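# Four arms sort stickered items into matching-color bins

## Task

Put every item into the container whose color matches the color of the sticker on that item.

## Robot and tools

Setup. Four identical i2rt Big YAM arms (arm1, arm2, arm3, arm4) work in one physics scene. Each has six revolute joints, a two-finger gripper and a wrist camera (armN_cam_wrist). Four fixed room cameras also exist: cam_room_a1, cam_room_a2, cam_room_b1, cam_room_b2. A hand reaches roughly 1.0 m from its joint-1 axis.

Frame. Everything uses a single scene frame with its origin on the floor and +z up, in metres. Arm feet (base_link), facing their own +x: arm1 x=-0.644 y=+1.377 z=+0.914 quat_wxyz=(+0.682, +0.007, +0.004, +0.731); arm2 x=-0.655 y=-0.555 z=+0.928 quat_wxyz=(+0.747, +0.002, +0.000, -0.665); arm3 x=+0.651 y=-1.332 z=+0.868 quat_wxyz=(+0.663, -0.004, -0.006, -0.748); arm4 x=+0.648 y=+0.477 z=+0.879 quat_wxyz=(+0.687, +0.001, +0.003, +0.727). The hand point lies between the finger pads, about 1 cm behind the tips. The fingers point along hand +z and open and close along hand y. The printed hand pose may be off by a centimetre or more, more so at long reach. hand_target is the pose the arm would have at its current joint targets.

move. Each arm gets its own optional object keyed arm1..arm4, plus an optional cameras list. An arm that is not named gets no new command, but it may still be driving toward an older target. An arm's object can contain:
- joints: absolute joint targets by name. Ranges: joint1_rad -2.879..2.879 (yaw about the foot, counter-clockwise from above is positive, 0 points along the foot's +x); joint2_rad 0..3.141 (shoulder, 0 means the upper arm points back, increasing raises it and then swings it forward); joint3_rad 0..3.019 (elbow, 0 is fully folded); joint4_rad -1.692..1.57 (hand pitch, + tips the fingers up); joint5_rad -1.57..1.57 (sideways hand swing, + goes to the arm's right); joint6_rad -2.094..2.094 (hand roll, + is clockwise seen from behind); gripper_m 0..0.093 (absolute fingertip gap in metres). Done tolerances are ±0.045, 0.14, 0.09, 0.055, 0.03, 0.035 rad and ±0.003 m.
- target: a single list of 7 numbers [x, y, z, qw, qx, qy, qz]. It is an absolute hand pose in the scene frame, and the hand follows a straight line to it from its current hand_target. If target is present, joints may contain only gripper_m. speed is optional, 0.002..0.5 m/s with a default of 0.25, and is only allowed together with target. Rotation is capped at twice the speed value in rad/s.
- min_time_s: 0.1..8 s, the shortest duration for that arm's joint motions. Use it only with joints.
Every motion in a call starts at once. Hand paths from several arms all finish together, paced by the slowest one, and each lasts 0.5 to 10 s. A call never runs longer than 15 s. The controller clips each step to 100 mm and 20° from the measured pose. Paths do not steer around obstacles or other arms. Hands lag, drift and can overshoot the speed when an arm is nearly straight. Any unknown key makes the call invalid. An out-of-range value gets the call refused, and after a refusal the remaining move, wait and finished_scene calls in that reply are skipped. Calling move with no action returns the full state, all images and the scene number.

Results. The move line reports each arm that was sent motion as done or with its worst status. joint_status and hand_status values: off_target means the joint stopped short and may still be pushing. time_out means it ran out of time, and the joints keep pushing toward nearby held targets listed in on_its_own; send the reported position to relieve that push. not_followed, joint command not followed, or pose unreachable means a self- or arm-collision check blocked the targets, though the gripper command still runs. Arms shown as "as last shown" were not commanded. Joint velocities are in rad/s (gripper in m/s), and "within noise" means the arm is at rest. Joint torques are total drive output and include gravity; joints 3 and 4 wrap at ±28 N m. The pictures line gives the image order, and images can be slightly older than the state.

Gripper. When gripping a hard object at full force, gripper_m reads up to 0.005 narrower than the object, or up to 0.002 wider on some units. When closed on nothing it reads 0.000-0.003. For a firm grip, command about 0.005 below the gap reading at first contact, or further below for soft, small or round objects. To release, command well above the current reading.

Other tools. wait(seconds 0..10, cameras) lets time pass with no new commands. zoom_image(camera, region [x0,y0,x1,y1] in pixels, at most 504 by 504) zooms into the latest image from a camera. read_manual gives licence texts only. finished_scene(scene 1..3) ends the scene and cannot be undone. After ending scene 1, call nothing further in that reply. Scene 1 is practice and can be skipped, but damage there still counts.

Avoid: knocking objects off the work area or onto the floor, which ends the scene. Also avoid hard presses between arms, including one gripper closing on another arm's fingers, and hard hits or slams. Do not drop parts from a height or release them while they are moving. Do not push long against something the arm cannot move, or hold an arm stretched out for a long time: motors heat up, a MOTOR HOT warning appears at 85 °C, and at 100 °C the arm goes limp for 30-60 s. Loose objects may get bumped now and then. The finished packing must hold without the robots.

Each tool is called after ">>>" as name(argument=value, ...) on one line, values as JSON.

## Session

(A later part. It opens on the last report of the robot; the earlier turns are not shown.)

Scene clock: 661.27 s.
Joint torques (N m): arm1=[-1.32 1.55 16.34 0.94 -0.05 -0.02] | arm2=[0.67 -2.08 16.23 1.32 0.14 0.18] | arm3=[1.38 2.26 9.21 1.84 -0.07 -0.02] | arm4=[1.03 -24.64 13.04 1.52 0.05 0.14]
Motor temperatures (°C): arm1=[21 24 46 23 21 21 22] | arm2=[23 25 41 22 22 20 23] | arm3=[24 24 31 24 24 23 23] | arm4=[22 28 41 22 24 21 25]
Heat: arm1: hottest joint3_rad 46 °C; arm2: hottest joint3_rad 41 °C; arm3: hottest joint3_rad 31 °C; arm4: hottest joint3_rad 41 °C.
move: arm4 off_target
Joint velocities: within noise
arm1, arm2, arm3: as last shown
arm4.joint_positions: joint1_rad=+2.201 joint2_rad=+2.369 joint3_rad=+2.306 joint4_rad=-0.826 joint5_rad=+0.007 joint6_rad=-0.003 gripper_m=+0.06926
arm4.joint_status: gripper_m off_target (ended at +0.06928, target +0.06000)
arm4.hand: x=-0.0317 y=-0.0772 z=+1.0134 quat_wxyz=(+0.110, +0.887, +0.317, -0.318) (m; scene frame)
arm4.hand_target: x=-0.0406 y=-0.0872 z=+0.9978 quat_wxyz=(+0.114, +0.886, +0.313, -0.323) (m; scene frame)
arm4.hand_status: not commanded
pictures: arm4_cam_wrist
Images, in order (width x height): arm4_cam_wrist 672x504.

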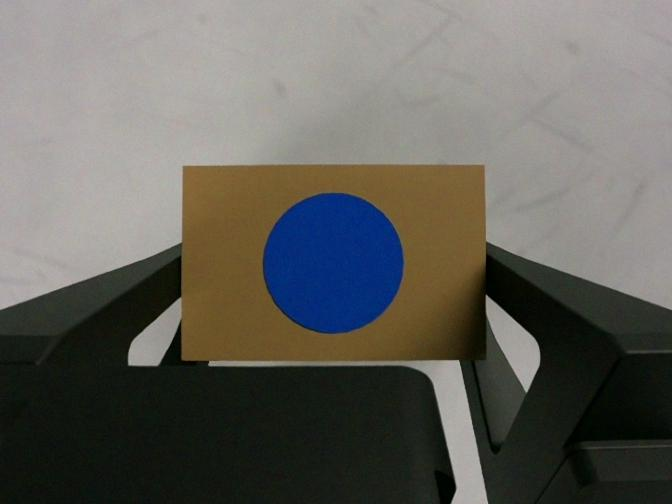

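>>> move(arm4={"target": [-0.02, -0.065, 1.09, 0.1139, 0.8861, 0.3129, -0.3225], "speed": 0.15}, cameras=["arm4_cam_wrist"])

>>> move(arm4={"target": [0.40, 0.277, 1.19, 0.1139, 0.8861, 0.3129, -0.3225], "speed": 0.25})

>>> move(arm4={"joints": {"joint1_rad": -1.748, "joint2_rad": 1.515, "joint3_rad": 0.82, "joint4_rad": -0.154, "joint5_rad": 0, "joint6_rad": 0}, "min_time_s": 6}, cameras=["arm4_cam_wrist"])

Scene clock: 676.27 s.
Joint torques (N m): arm1=[-2.2 1.79 16.38 0.96 -0.02 -0.05] | arm2=[0.67 -1.9 16.21 1.32 0.13 0.19] | arm3=[1.14 2.43 9.24 1.85 -0.08 -0.01] | arm4=[0.62 -28.75 12.41 0.57 -0.05 0.11]
Motor temperatures (°C): arm1=[21 24 46 23 21 21 22] | arm2=[23 25 41 22 22 20 23] | arm3=[24 24 31 24 24 23 23] | arm4=[22 29 45 22 24 21 26]
Heat: arm1: hottest joint3_rad 46 °C; arm2: hottest joint3_rad 41 °C; arm3: hottest joint3_rad 31 °C; arm4: hottest joint3_rad 45 °C.
move: arm4 off_target
Joint velocities: within noise
arm1, arm2, arm3: as last shown
arm4.joint_positions: joint1_rad=+2.201 joint2_rad=+2.291 joint3_rad=+2.306 joint4_rad=-0.932 joint5_rad=+0.006 joint6_rad=-0.003 gripper_m=+0.06926
arm4.joint_status: not commanded
arm4.hand: x=-0.0140 y=-0.0630 z=+1.0632 quat_wxyz=(+0.106, +0.891, +0.319, -0.306) (m; scene frame)
arm4.hand_target: x=-0.0192 y=-0.0644 z=+1.0898 quat_wxyz=(+0.114, +0.886, +0.313, -0.323) (m; scene frame)
arm4.hand_status: off_target (0.027 m and 2.2 deg from the pose sent, 0.078 m and 0.8 deg at the start)
pictures: arm4_cam_wrist
Images, in order (width x height): arm4_cam_wrist 672x504.

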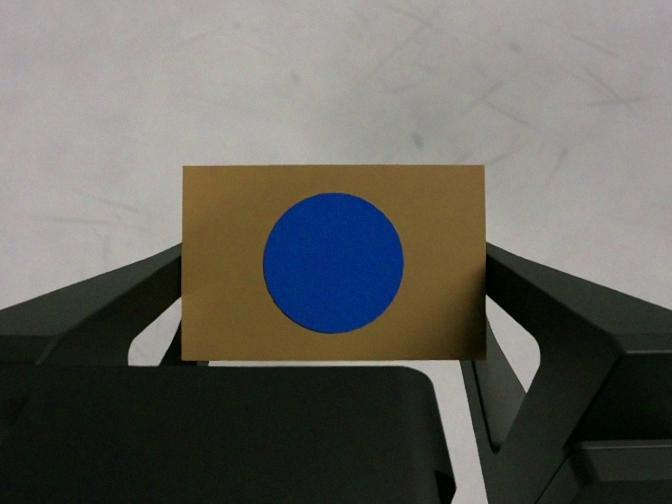

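Scene clock: 679.13 s.
Joint torques (N m): arm1=[-1.38 0.56 16.09 0.91 0 -0.03] | arm2=[0.79 -2.02 16.21 1.37 0.13 0.18] | arm3=[1.26 2.43 9.22 1.83 -0.08 -0.01] | arm4=[-0.15 -1.96 9.36 0.79 -0.03 0.11]
Motor temperatures (°C): arm1=[21 24 46 23 21 21 22] | arm2=[23 25 41 22 22 20 23] | arm3=[24 24 31 24 24 23 23] | arm4=[22 29 44 22 24 21 26]
Heat: arm1: hottest joint3_rad 46 °C; arm2: hottest joint3_rad 41 °C; arm3: hottest joint3_rad 31 °C; arm4: hottest joint3_rad 44 °C.
move: arm4 done
Joint velocities: within noise
arm1, arm2, arm3: as last shown
arm4.joint_positions: joint1_rad=+2.201 joint2_rad=+0.726 joint3_rad=+0.907 joint4_rad=-1.041 joint5_rad=+0.005 joint6_rad=-0.003 gripper_m=+0.06926
arm4.joint_status: not commanded
arm4.hand: x=+0.4000 y=+0.2759 z=+1.1944 quat_wxyz=(+0.115, +0.882, +0.315, -0.331) (m; scene frame)
arm4.hand_target: x=+0.4001 y=+0.2770 z=+1.1901 quat_wxyz=(+0.114, +0.886, +0.313, -0.323) (m; scene frame)
arm4.hand_status: done (0.005 m and 1.1 deg from the pose sent, 0.551 m and 2.2 deg at the start)
pictures: none

Scene clock: 685.67 s.
Joint torques (N m): arm1=[-1.61 0.79 16.24 0.91 -0.05 -0.07] | arm2=[0.62 -1.96 16.21 1.35 0.14 0.18] | arm3=[1.26 2.26 9.25 1.84 -0.07 -0.01] | arm4=[1.08 -11.69 7.38 1.84 0 0.08]
Motor temperatures (°C): arm1=[21 24 46 23 21 21 21] | arm2=[23 25 42 22 22 20 23] | arm3=[24 24 31 24 24 23 23] | arm4=[22 28 43 22 24 21 26]
Heat: arm1: hottest joint3_rad 46 °C; arm2: hottest joint3_rad 42 °C; arm3: hottest joint3_rad 31 °C; arm4: hottest joint3_rad 43 °C.
move: arm4 done
Joint velocities: within noise
arm1, arm2, arm3: as last shown
arm4.joint_positions: joint1_rad=-1.756 joint2_rad=+1.497 joint3_rad=+0.822 joint4_rad=-0.173 joint5_rad=+0.002 joint6_rad=-0.003 gripper_m=+0.06929
arm4.joint_status: all done
arm4.hand: x=+1.1677 y=+0.4095 z=+0.9653 quat_wxyz=(-0.351, -0.059, -0.934, +0.026) (m; scene frame)
arm4.hand_target: x=+1.1701 y=+0.4138 z=+0.9583 quat_wxyz=(-0.350, -0.056, -0.935, +0.023) (m; scene frame)
arm4.hand_status: not commanded
pictures: arm4_cam_wrist
Images, in order (width x height): arm4_cam_wrist 672x504.

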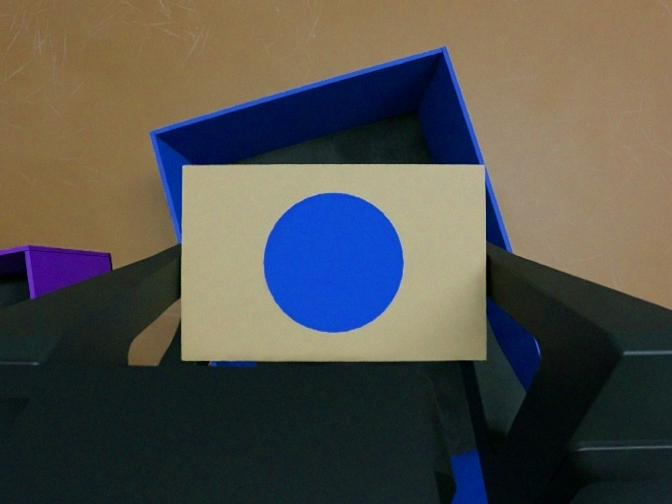

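>>> move(arm4={"target": [1.16, 0.392, 0.80, 0.3326, 0.0789, 0.9393, -0.0279], "speed": 0.2}, cameras=["arm4_cam_wrist"])

>>> move(arm4={"target": [1.16, 0.392, 0.747, 0.3326, 0.0789, 0.9393, -0.0279], "speed": 0.1}, cameras=["arm4_cam_wrist"])

Scene clock: 699.00 s.
Joint torques (N m): arm1=[-2.2 1.2 16.31 0.91 -0.04 -0.06] | arm2=[0.73 -1.96 16.23 1.35 0.14 0.18] | arm3=[1.26 2.2 9.22 1.83 -0.08 0] | arm4=[0.44 -14.62 4.42 1.73 -0.01 0.12]
Motor temperatures (°C): arm1=[21 24 46 23 21 21 21] | arm2=[23 25 42 22 22 20 23] | arm3=[24 24 31 24 24 23 23] | arm4=[22 27 41 22 24 21 26]
Heat: arm1: hottest joint3_rad 46 °C; arm2: hottest joint3_rad 42 °C; arm3: hottest joint3_rad 31 °C; arm4: hottest joint3_rad 41 °C.
move: arm4 done
Joint velocities: within noise
arm1, arm2, arm3: as last shown
arm4.joint_positions: joint1_rad=-1.783 joint2_rad=+1.898 joint3_rad=+0.743 joint4_rad=+0.257 joint5_rad=+0.002 joint6_rad=-0.003 gripper_m=+0.06929
arm4.joint_status: not commanded
arm4.hand: x=+1.1579 y=+0.3958 z=+0.8008 quat_wxyz=(-0.327, -0.072, -0.942, +0.029) (m; scene frame)
arm4.hand_target: x=+1.1598 y=+0.3919 z=+0.7999 quat_wxyz=(-0.332, -0.079, -0.939, +0.028) (m; scene frame)
arm4.hand_status: done (0.004 m and 1.1 deg from the pose sent, 0.166 m and 3.2 deg at the start)
pictures: arm4_cam_wrist
Images, in order (width x height): arm4_cam_wrist 672x504.

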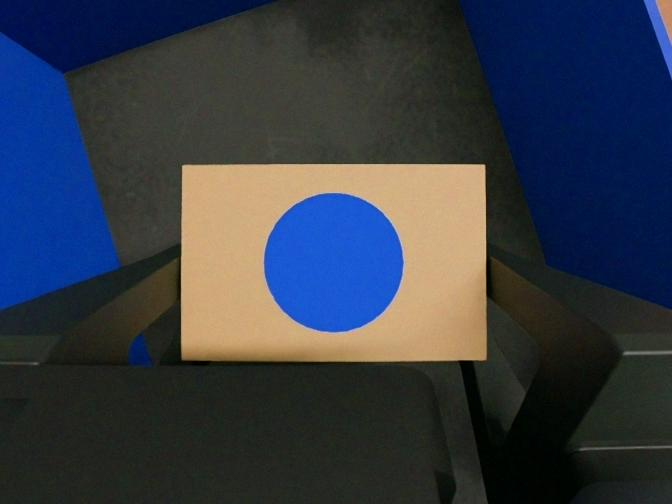

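Scene clock: 700.17 s.
Joint torques (N m): arm1=[-2.32 1.32 16.21 0.9 -0.08 -0.08] | arm2=[0.67 -2.02 16.23 1.36 0.14 0.18] | arm3=[1.26 2.2 9.24 1.84 -0.08 -0.01] | arm4=[0.32 -14.8 4.4 1.62 -0.04 0.13]
Motor temperatures (°C): arm1=[21 24 46 23 21 21 21] | arm2=[23 25 42 22 22 20 23] | arm3=[24 24 31 24 24 23 23] | arm4=[22 27 40 22 24 21 26]
Heat: arm1: hottest joint3_rad 46 °C; arm2: hottest joint3_rad 42 °C; arm3: hottest joint3_rad 31 °C; arm4: hottest joint3_rad 40 °C.
move: arm4 off_target
Joint velocities: within noise
arm1, arm2: as last shown
arm3.joint_positions: joint1_rad=+0.075 joint2_rad=+0.603 joint3_rad=+1.391 joint4_rad=-1.324 joint5_rad=-0.185 joint6_rad=-0.597 gripper_m=+0.09396
arm3.joint_status: not commanded
arm3.hand: x=+0.6714 y=-1.5539 z=+1.4174 quat_wxyz=(-0.295, -0.381, -0.775, +0.409) (m; scene frame)
arm3.hand_target: x=+0.6715 y=-1.5515 z=+1.4286 quat_wxyz=(-0.300, -0.376, -0.770, +0.420) (m; scene frame)
arm3.hand_status: not commanded
arm4.joint_positions: joint1_rad=-1.783 joint2_rad=+2.054 joint3_rad=+0.743 joint4_rad=+0.400 joint5_rad=+0.002 joint6_rad=-0.003 gripper_m=+0.06929
arm4.joint_status: not commanded
arm4.hand: x=+1.1492 y=+0.3970 z=+0.7462 quat_wxyz=(-0.321, -0.072, -0.944, +0.028) (m; scene frame)
arm4.hand_target: x=+1.1596 y=+0.3919 z=+0.7472 quat_wxyz=(-0.332, -0.079, -0.939, +0.028) (m; scene frame)
arm4.hand_status: off_target (0.012 m and 1.6 deg from the pose sent, 0.054 m and 1.1 deg at the start)
pictures: arm4_cam_wrist
Images, in order (width x height): arm4_cam_wrist 672x504.

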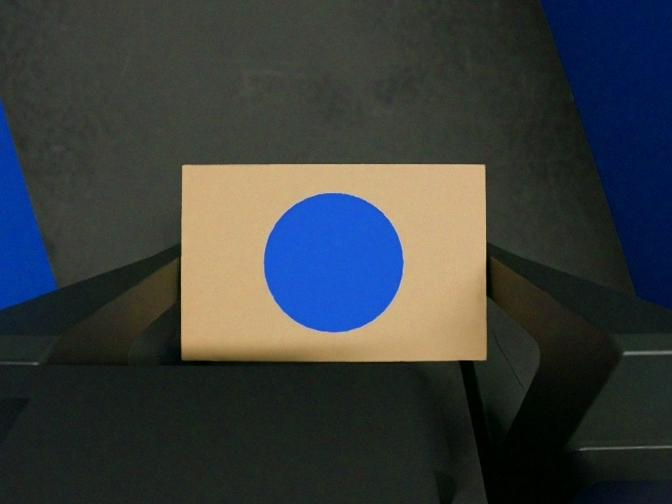

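>>> move(arm4={"target": [1.16, 0.392, 0.732, 0.3326, 0.0789, 0.9393, -0.0279], "speed": 0.05}, cameras=["arm4_cam_wrist"])

Scene clock: 703.57 s.
Joint torques (N m): arm1=[-2.14 1.2 16.29 0.88 -0.05 -0.06] | arm2=[0.67 -1.9 16.2 1.33 0.14 0.18] | arm3=[1.26 2.37 9.21 1.8 -0.08 -0.01] | arm4=[0.15 -13.98 4.52 1.74 -0.03 0.13]
Motor temperatures (°C): arm1=[21 24 46 23 21 21 21] | arm2=[23 25 42 22 22 20 23] | arm3=[24 24 31 24 24 23 23] | arm4=[22 26 40 22 24 21 26]
Heat: arm1: hottest joint3_rad 46 °C; arm2: hottest joint3_rad 42 °C; arm3: hottest joint3_rad 31 °C; arm4: hottest joint3_rad 40 °C.
move: arm4 off_target
Joint velocities: within noise
arm1, arm2, arm3: as last shown
arm4.joint_positions: joint1_rad=-1.783 joint2_rad=+2.087 joint3_rad=+0.751 joint4_rad=+0.438 joint5_rad=+0.002 joint6_rad=-0.003 gripper_m=+0.06929
arm4.joint_status: not commanded
arm4.hand: x=+1.1519 y=+0.3965 z=+0.7377 quat_wxyz=(-0.327, -0.072, -0.942, +0.029) (m; scene frame)
arm4.hand_target: x=+1.1597 y=+0.3919 z=+0.7322 quat_wxyz=(-0.333, -0.079, -0.939, +0.028) (m; scene frame)
arm4.hand_status: off_target (0.011 m and 1.1 deg from the pose sent, 0.019 m and 1.6 deg at the start)
pictures: arm4_cam_wrist
Images, in order (width x height): arm4_cam_wrist 672x504.

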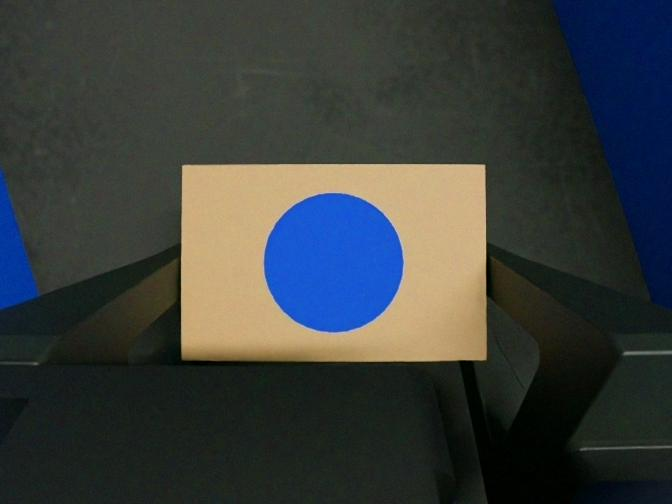

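>>> move(arm4={"target": [1.16, 0.392, 0.716, 0.3326, 0.0789, 0.9393, -0.0279], "speed": 0.05}, cameras=["arm4_cam_wrist"])

Scene clock: 706.50 s.
Joint torques (N m): arm1=[-1.96 1.26 16.35 0.79 -0.01 -0.12] | arm2=[0.73 -2.02 16.24 1.37 0.13 0.18] | arm3=[1.26 2.43 9.18 1.87 -0.09 -0.02] | arm4=[0.15 -12.28 3.79 1.29 0.01 0.14]
Motor temperatures (°C): arm1=[21 24 46 23 21 21 21] | arm2=[23 25 42 22 22 20 23] | arm3=[24 24 31 24 24 23 23] | arm4=[22 26 39 22 24 21 26]
Heat: arm1: hottest joint3_rad 46 °C; arm2: hottest joint3_rad 42 °C; arm3: hottest joint3_rad 31 °C; arm4: hottest joint3_rad 39 °C.
move: arm4 off_target
Joint velocities: within noise
arm1.joint_positions: joint1_rad=-2.252 joint2_rad=+0.651 joint3_rad=+0.942 joint4_rad=-1.289 joint5_rad=-0.012 joint6_rad=-0.004 gripper_m=+0.08496
arm1.joint_status: not commanded
arm1.hand: x=-0.4235 y=+1.2271 z=+1.2251 quat_wxyz=(-0.263, -0.286, -0.918, +0.081) (m; scene frame)
arm1.hand_target: x=-0.4208 y=+1.2259 z=+1.2533 quat_wxyz=(-0.285, -0.280, -0.912, +0.088) (m; scene frame)
arm1.hand_status: not commanded
arm2.joint_positions: joint1_rad=+2.122 joint2_rad=+0.650 joint3_rad=+0.946 joint4_rad=-1.287 joint5_rad=+0.003 joint6_rad=-0.003 gripper_m=+0.09292
arm2.joint_status: not commanded
arm2.hand: x=-0.4487 y=-0.3944 z=+1.2465 quat_wxyz=(-0.272, +0.315, -0.905, -0.093) (m; scene frame)
arm2.hand_target: x=-0.4469 y=-0.3940 z=+1.2722 quat_wxyz=(-0.291, +0.307, -0.901, -0.099) (m; scene frame)
arm2.hand_status: not commanded
arm3: as last shown
arm4.joint_positions: joint1_rad=-1.783 joint2_rad=+2.112 joint3_rad=+0.769 joint4_rad=+0.487 joint5_rad=+0.002 joint6_rad=-0.003 gripper_m=+0.06929
arm4.joint_status: not commanded
arm4.hand: x=+1.1650 y=+0.3944 z=+0.7378 quat_wxyz=(-0.347, -0.072, -0.935, +0.031) (m; scene frame)
arm4.hand_target: x=+1.1592 y=+0.3922 z=+0.7170 quat_wxyz=(-0.333, -0.079, -0.939, +0.028) (m; scene frame)
arm4.hand_status: off_target (0.022 m and 2.0 deg from the pose sent, 0.024 m and 1.1 deg at the start)
pictures: arm4_cam_wrist
Images, in order (width x height): arm4_cam_wrist 672x504.

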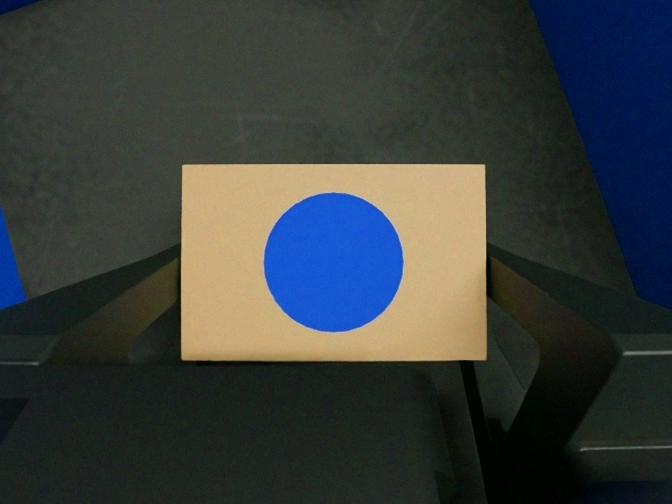

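>>> move(arm4={"target": [1.16, 0.392, 0.735, 0.3326, 0.0789, 0.9393, -0.0279], "speed": 0.05})

>>> move(arm4={"joints": {"gripper_m": 0.091}})

>>> move(arm4={"target": [1.10, 0.40, 0.95, 0.3326, 0.0789, 0.9393, -0.0279], "speed": 0.2}, cameras=["arm4_cam_wrist", "cam_room_a2", "cam_room_b1"])

Scene clock: 712.10 s.
Joint torques (N m): arm1=[-1.79 1.03 16.4 0.98 -0.06 -0.04] | arm2=[0.62 -2.08 16.21 1.35 0.14 0.18] | arm3=[1.38 2.26 9.17 1.85 -0.08 -0.01] | arm4=[0.21 -16.62 2.97 0.34 0 0.16]
Motor temperatures (°C): arm1=[21 24 46 23 21 21 21] | arm2=[23 25 42 22 22 20 23] | arm3=[24 24 31 24 24 23 23] | arm4=[22 26 38 22 24 21 26]
Heat: arm1: hottest joint3_rad 46 °C; arm2: hottest joint3_rad 42 °C; arm3: hottest joint3_rad 31 °C; arm4: hottest joint3_rad 38 °C.
move: arm4 done
Joint velocities: within noise
arm1, arm2, arm3: as last shown
arm4.joint_positions: joint1_rad=-1.783 joint2_rad=+2.106 joint3_rad=+0.769 joint4_rad=+0.469 joint5_rad=+0.002 joint6_rad=-0.003 gripper_m=+0.06929
arm4.joint_status: not commanded
arm4.hand: x=+1.1630 y=+0.3948 z=+0.7375 quat_wxyz=(-0.341, -0.072, -0.937, +0.030) (m; scene frame)
arm4.hand_target: x=+1.1600 y=+0.3920 z=+0.7350 quat_wxyz=(-0.333, -0.079, -0.939, +0.028) (m; scene frame)
arm4.hand_status: done (0.005 m and 1.3 deg from the pose sent, 0.006 m and 1.9 deg at the start)
pictures: none

Scene clock: 712.60 s.
Joint torques (N m): arm1=[-1.79 1.38 16.4 0.84 -0.04 -0.07] | arm2=[0.73 -2.02 16.21 1.33 0.15 0.19] | arm3=[1.32 2.32 9.21 1.87 -0.08 -0.03] | arm4=[0.21 -16.85 2.95 0.46 0.02 0.13]
Motor temperatures (°C): arm1=[21 24 46 23 21 21 21] | arm2=[23 25 42 22 22 20 23] | arm3=[24 24 31 24 24 23 23] | arm4=[22 26 38 22 24 21 26]
Heat: arm1: hottest joint3_rad 46 °C; arm2: hottest joint3_rad 42 °C; arm3: hottest joint3_rad 31 °C; arm4: hottest joint3_rad 38 °C.
move: arm4 done
Joint velocities: within noise
arm1, arm2, arm3: as last shown
arm4.joint_positions: joint1_rad=-1.783 joint2_rad=+2.106 joint3_rad=+0.769 joint4_rad=+0.466 joint5_rad=+0.001 joint6_rad=-0.003 gripper_m=+0.09091
arm4.joint_status: all done
arm4.hand: x=+1.1626 y=+0.3950 z=+0.7373 quat_wxyz=(-0.340, -0.072, -0.937, +0.030) (m; scene frame)
arm4.hand_target: x=+1.1601 y=+0.3920 z=+0.7351 quat_wxyz=(-0.333, -0.079, -0.939, +0.028) (m; scene frame)
arm4.hand_status: not commanded
pictures: none

Scene clock: 714.33 s.
Joint torques (N m): arm1=[-2.26 1.14 16.44 1.01 -0.06 -0.02] | arm2=[0.62 -2.02 16.21 1.36 0.14 0.18] | arm3=[1.14 2.26 9.22 1.85 -0.08 -0.02] | arm4=[0.15 -9.41 7.91 0.49 -0.02 0.04]
Motor temperatures (°C): arm1=[21 24 46 23 21 21 21] | arm2=[23 25 42 22 22 20 23] | arm3=[24 24 31 24 24 23 23] | arm4=[22 26 38 22 24 21 26]
Heat: arm1: hottest joint3_rad 46 °C; arm2: hottest joint3_rad 42 °C; arm3: hottest joint3_rad 31 °C; arm4: hottest joint3_rad 38 °C.
move: arm4 done
Joint velocities: within noise
arm1, arm2, arm3: as last shown
arm4.joint_positions: joint1_rad=-1.789 joint2_rad=+1.363 joint3_rad=+0.647 joint4_rad=-0.160 joint5_rad=-0.002 joint6_rad=-0.003 gripper_m=+0.09091
arm4.joint_status: not commanded
arm4.hand: x=+1.0993 y=+0.4040 z=+0.9508 quat_wxyz=(-0.337, -0.074, -0.938, +0.029) (m; scene frame)
arm4.hand_target: x=+1.0999 y=+0.4001 z=+0.9500 quat_wxyz=(-0.333, -0.079, -0.939, +0.028) (m; scene frame)
arm4.hand_status: done (0.004 m and 0.8 deg from the pose sent, 0.222 m and 1.2 deg at the start)
pictures: arm4_cam_wrist, cam_room_a2, cam_room_b1
Images, in order (width x height): arm4_cam_wrist 672x504, cam_room_a2 672x504, cam_room_b1 672x504.

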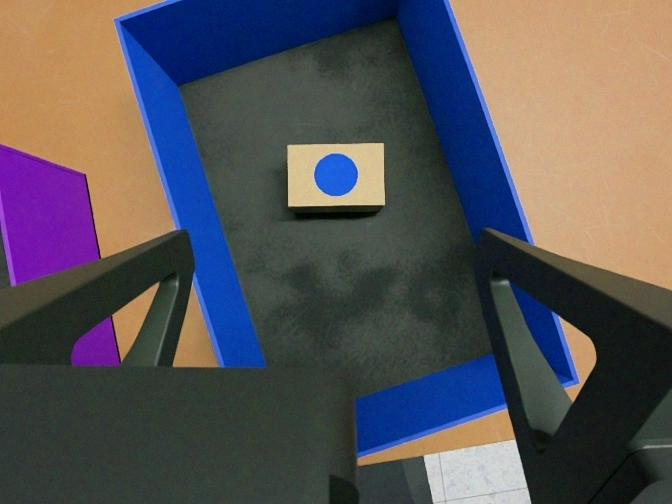

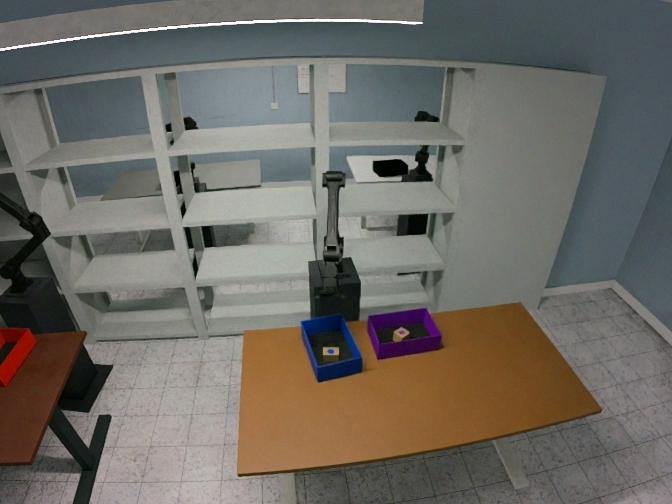

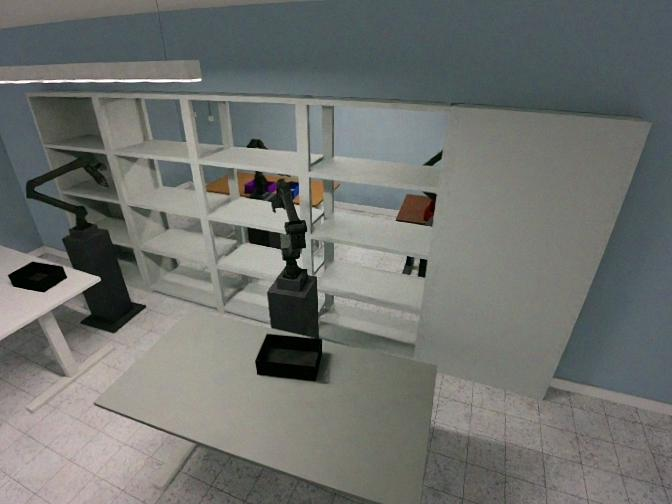

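>>> finished_scene(scene=1)

The scene is finished: the task was done.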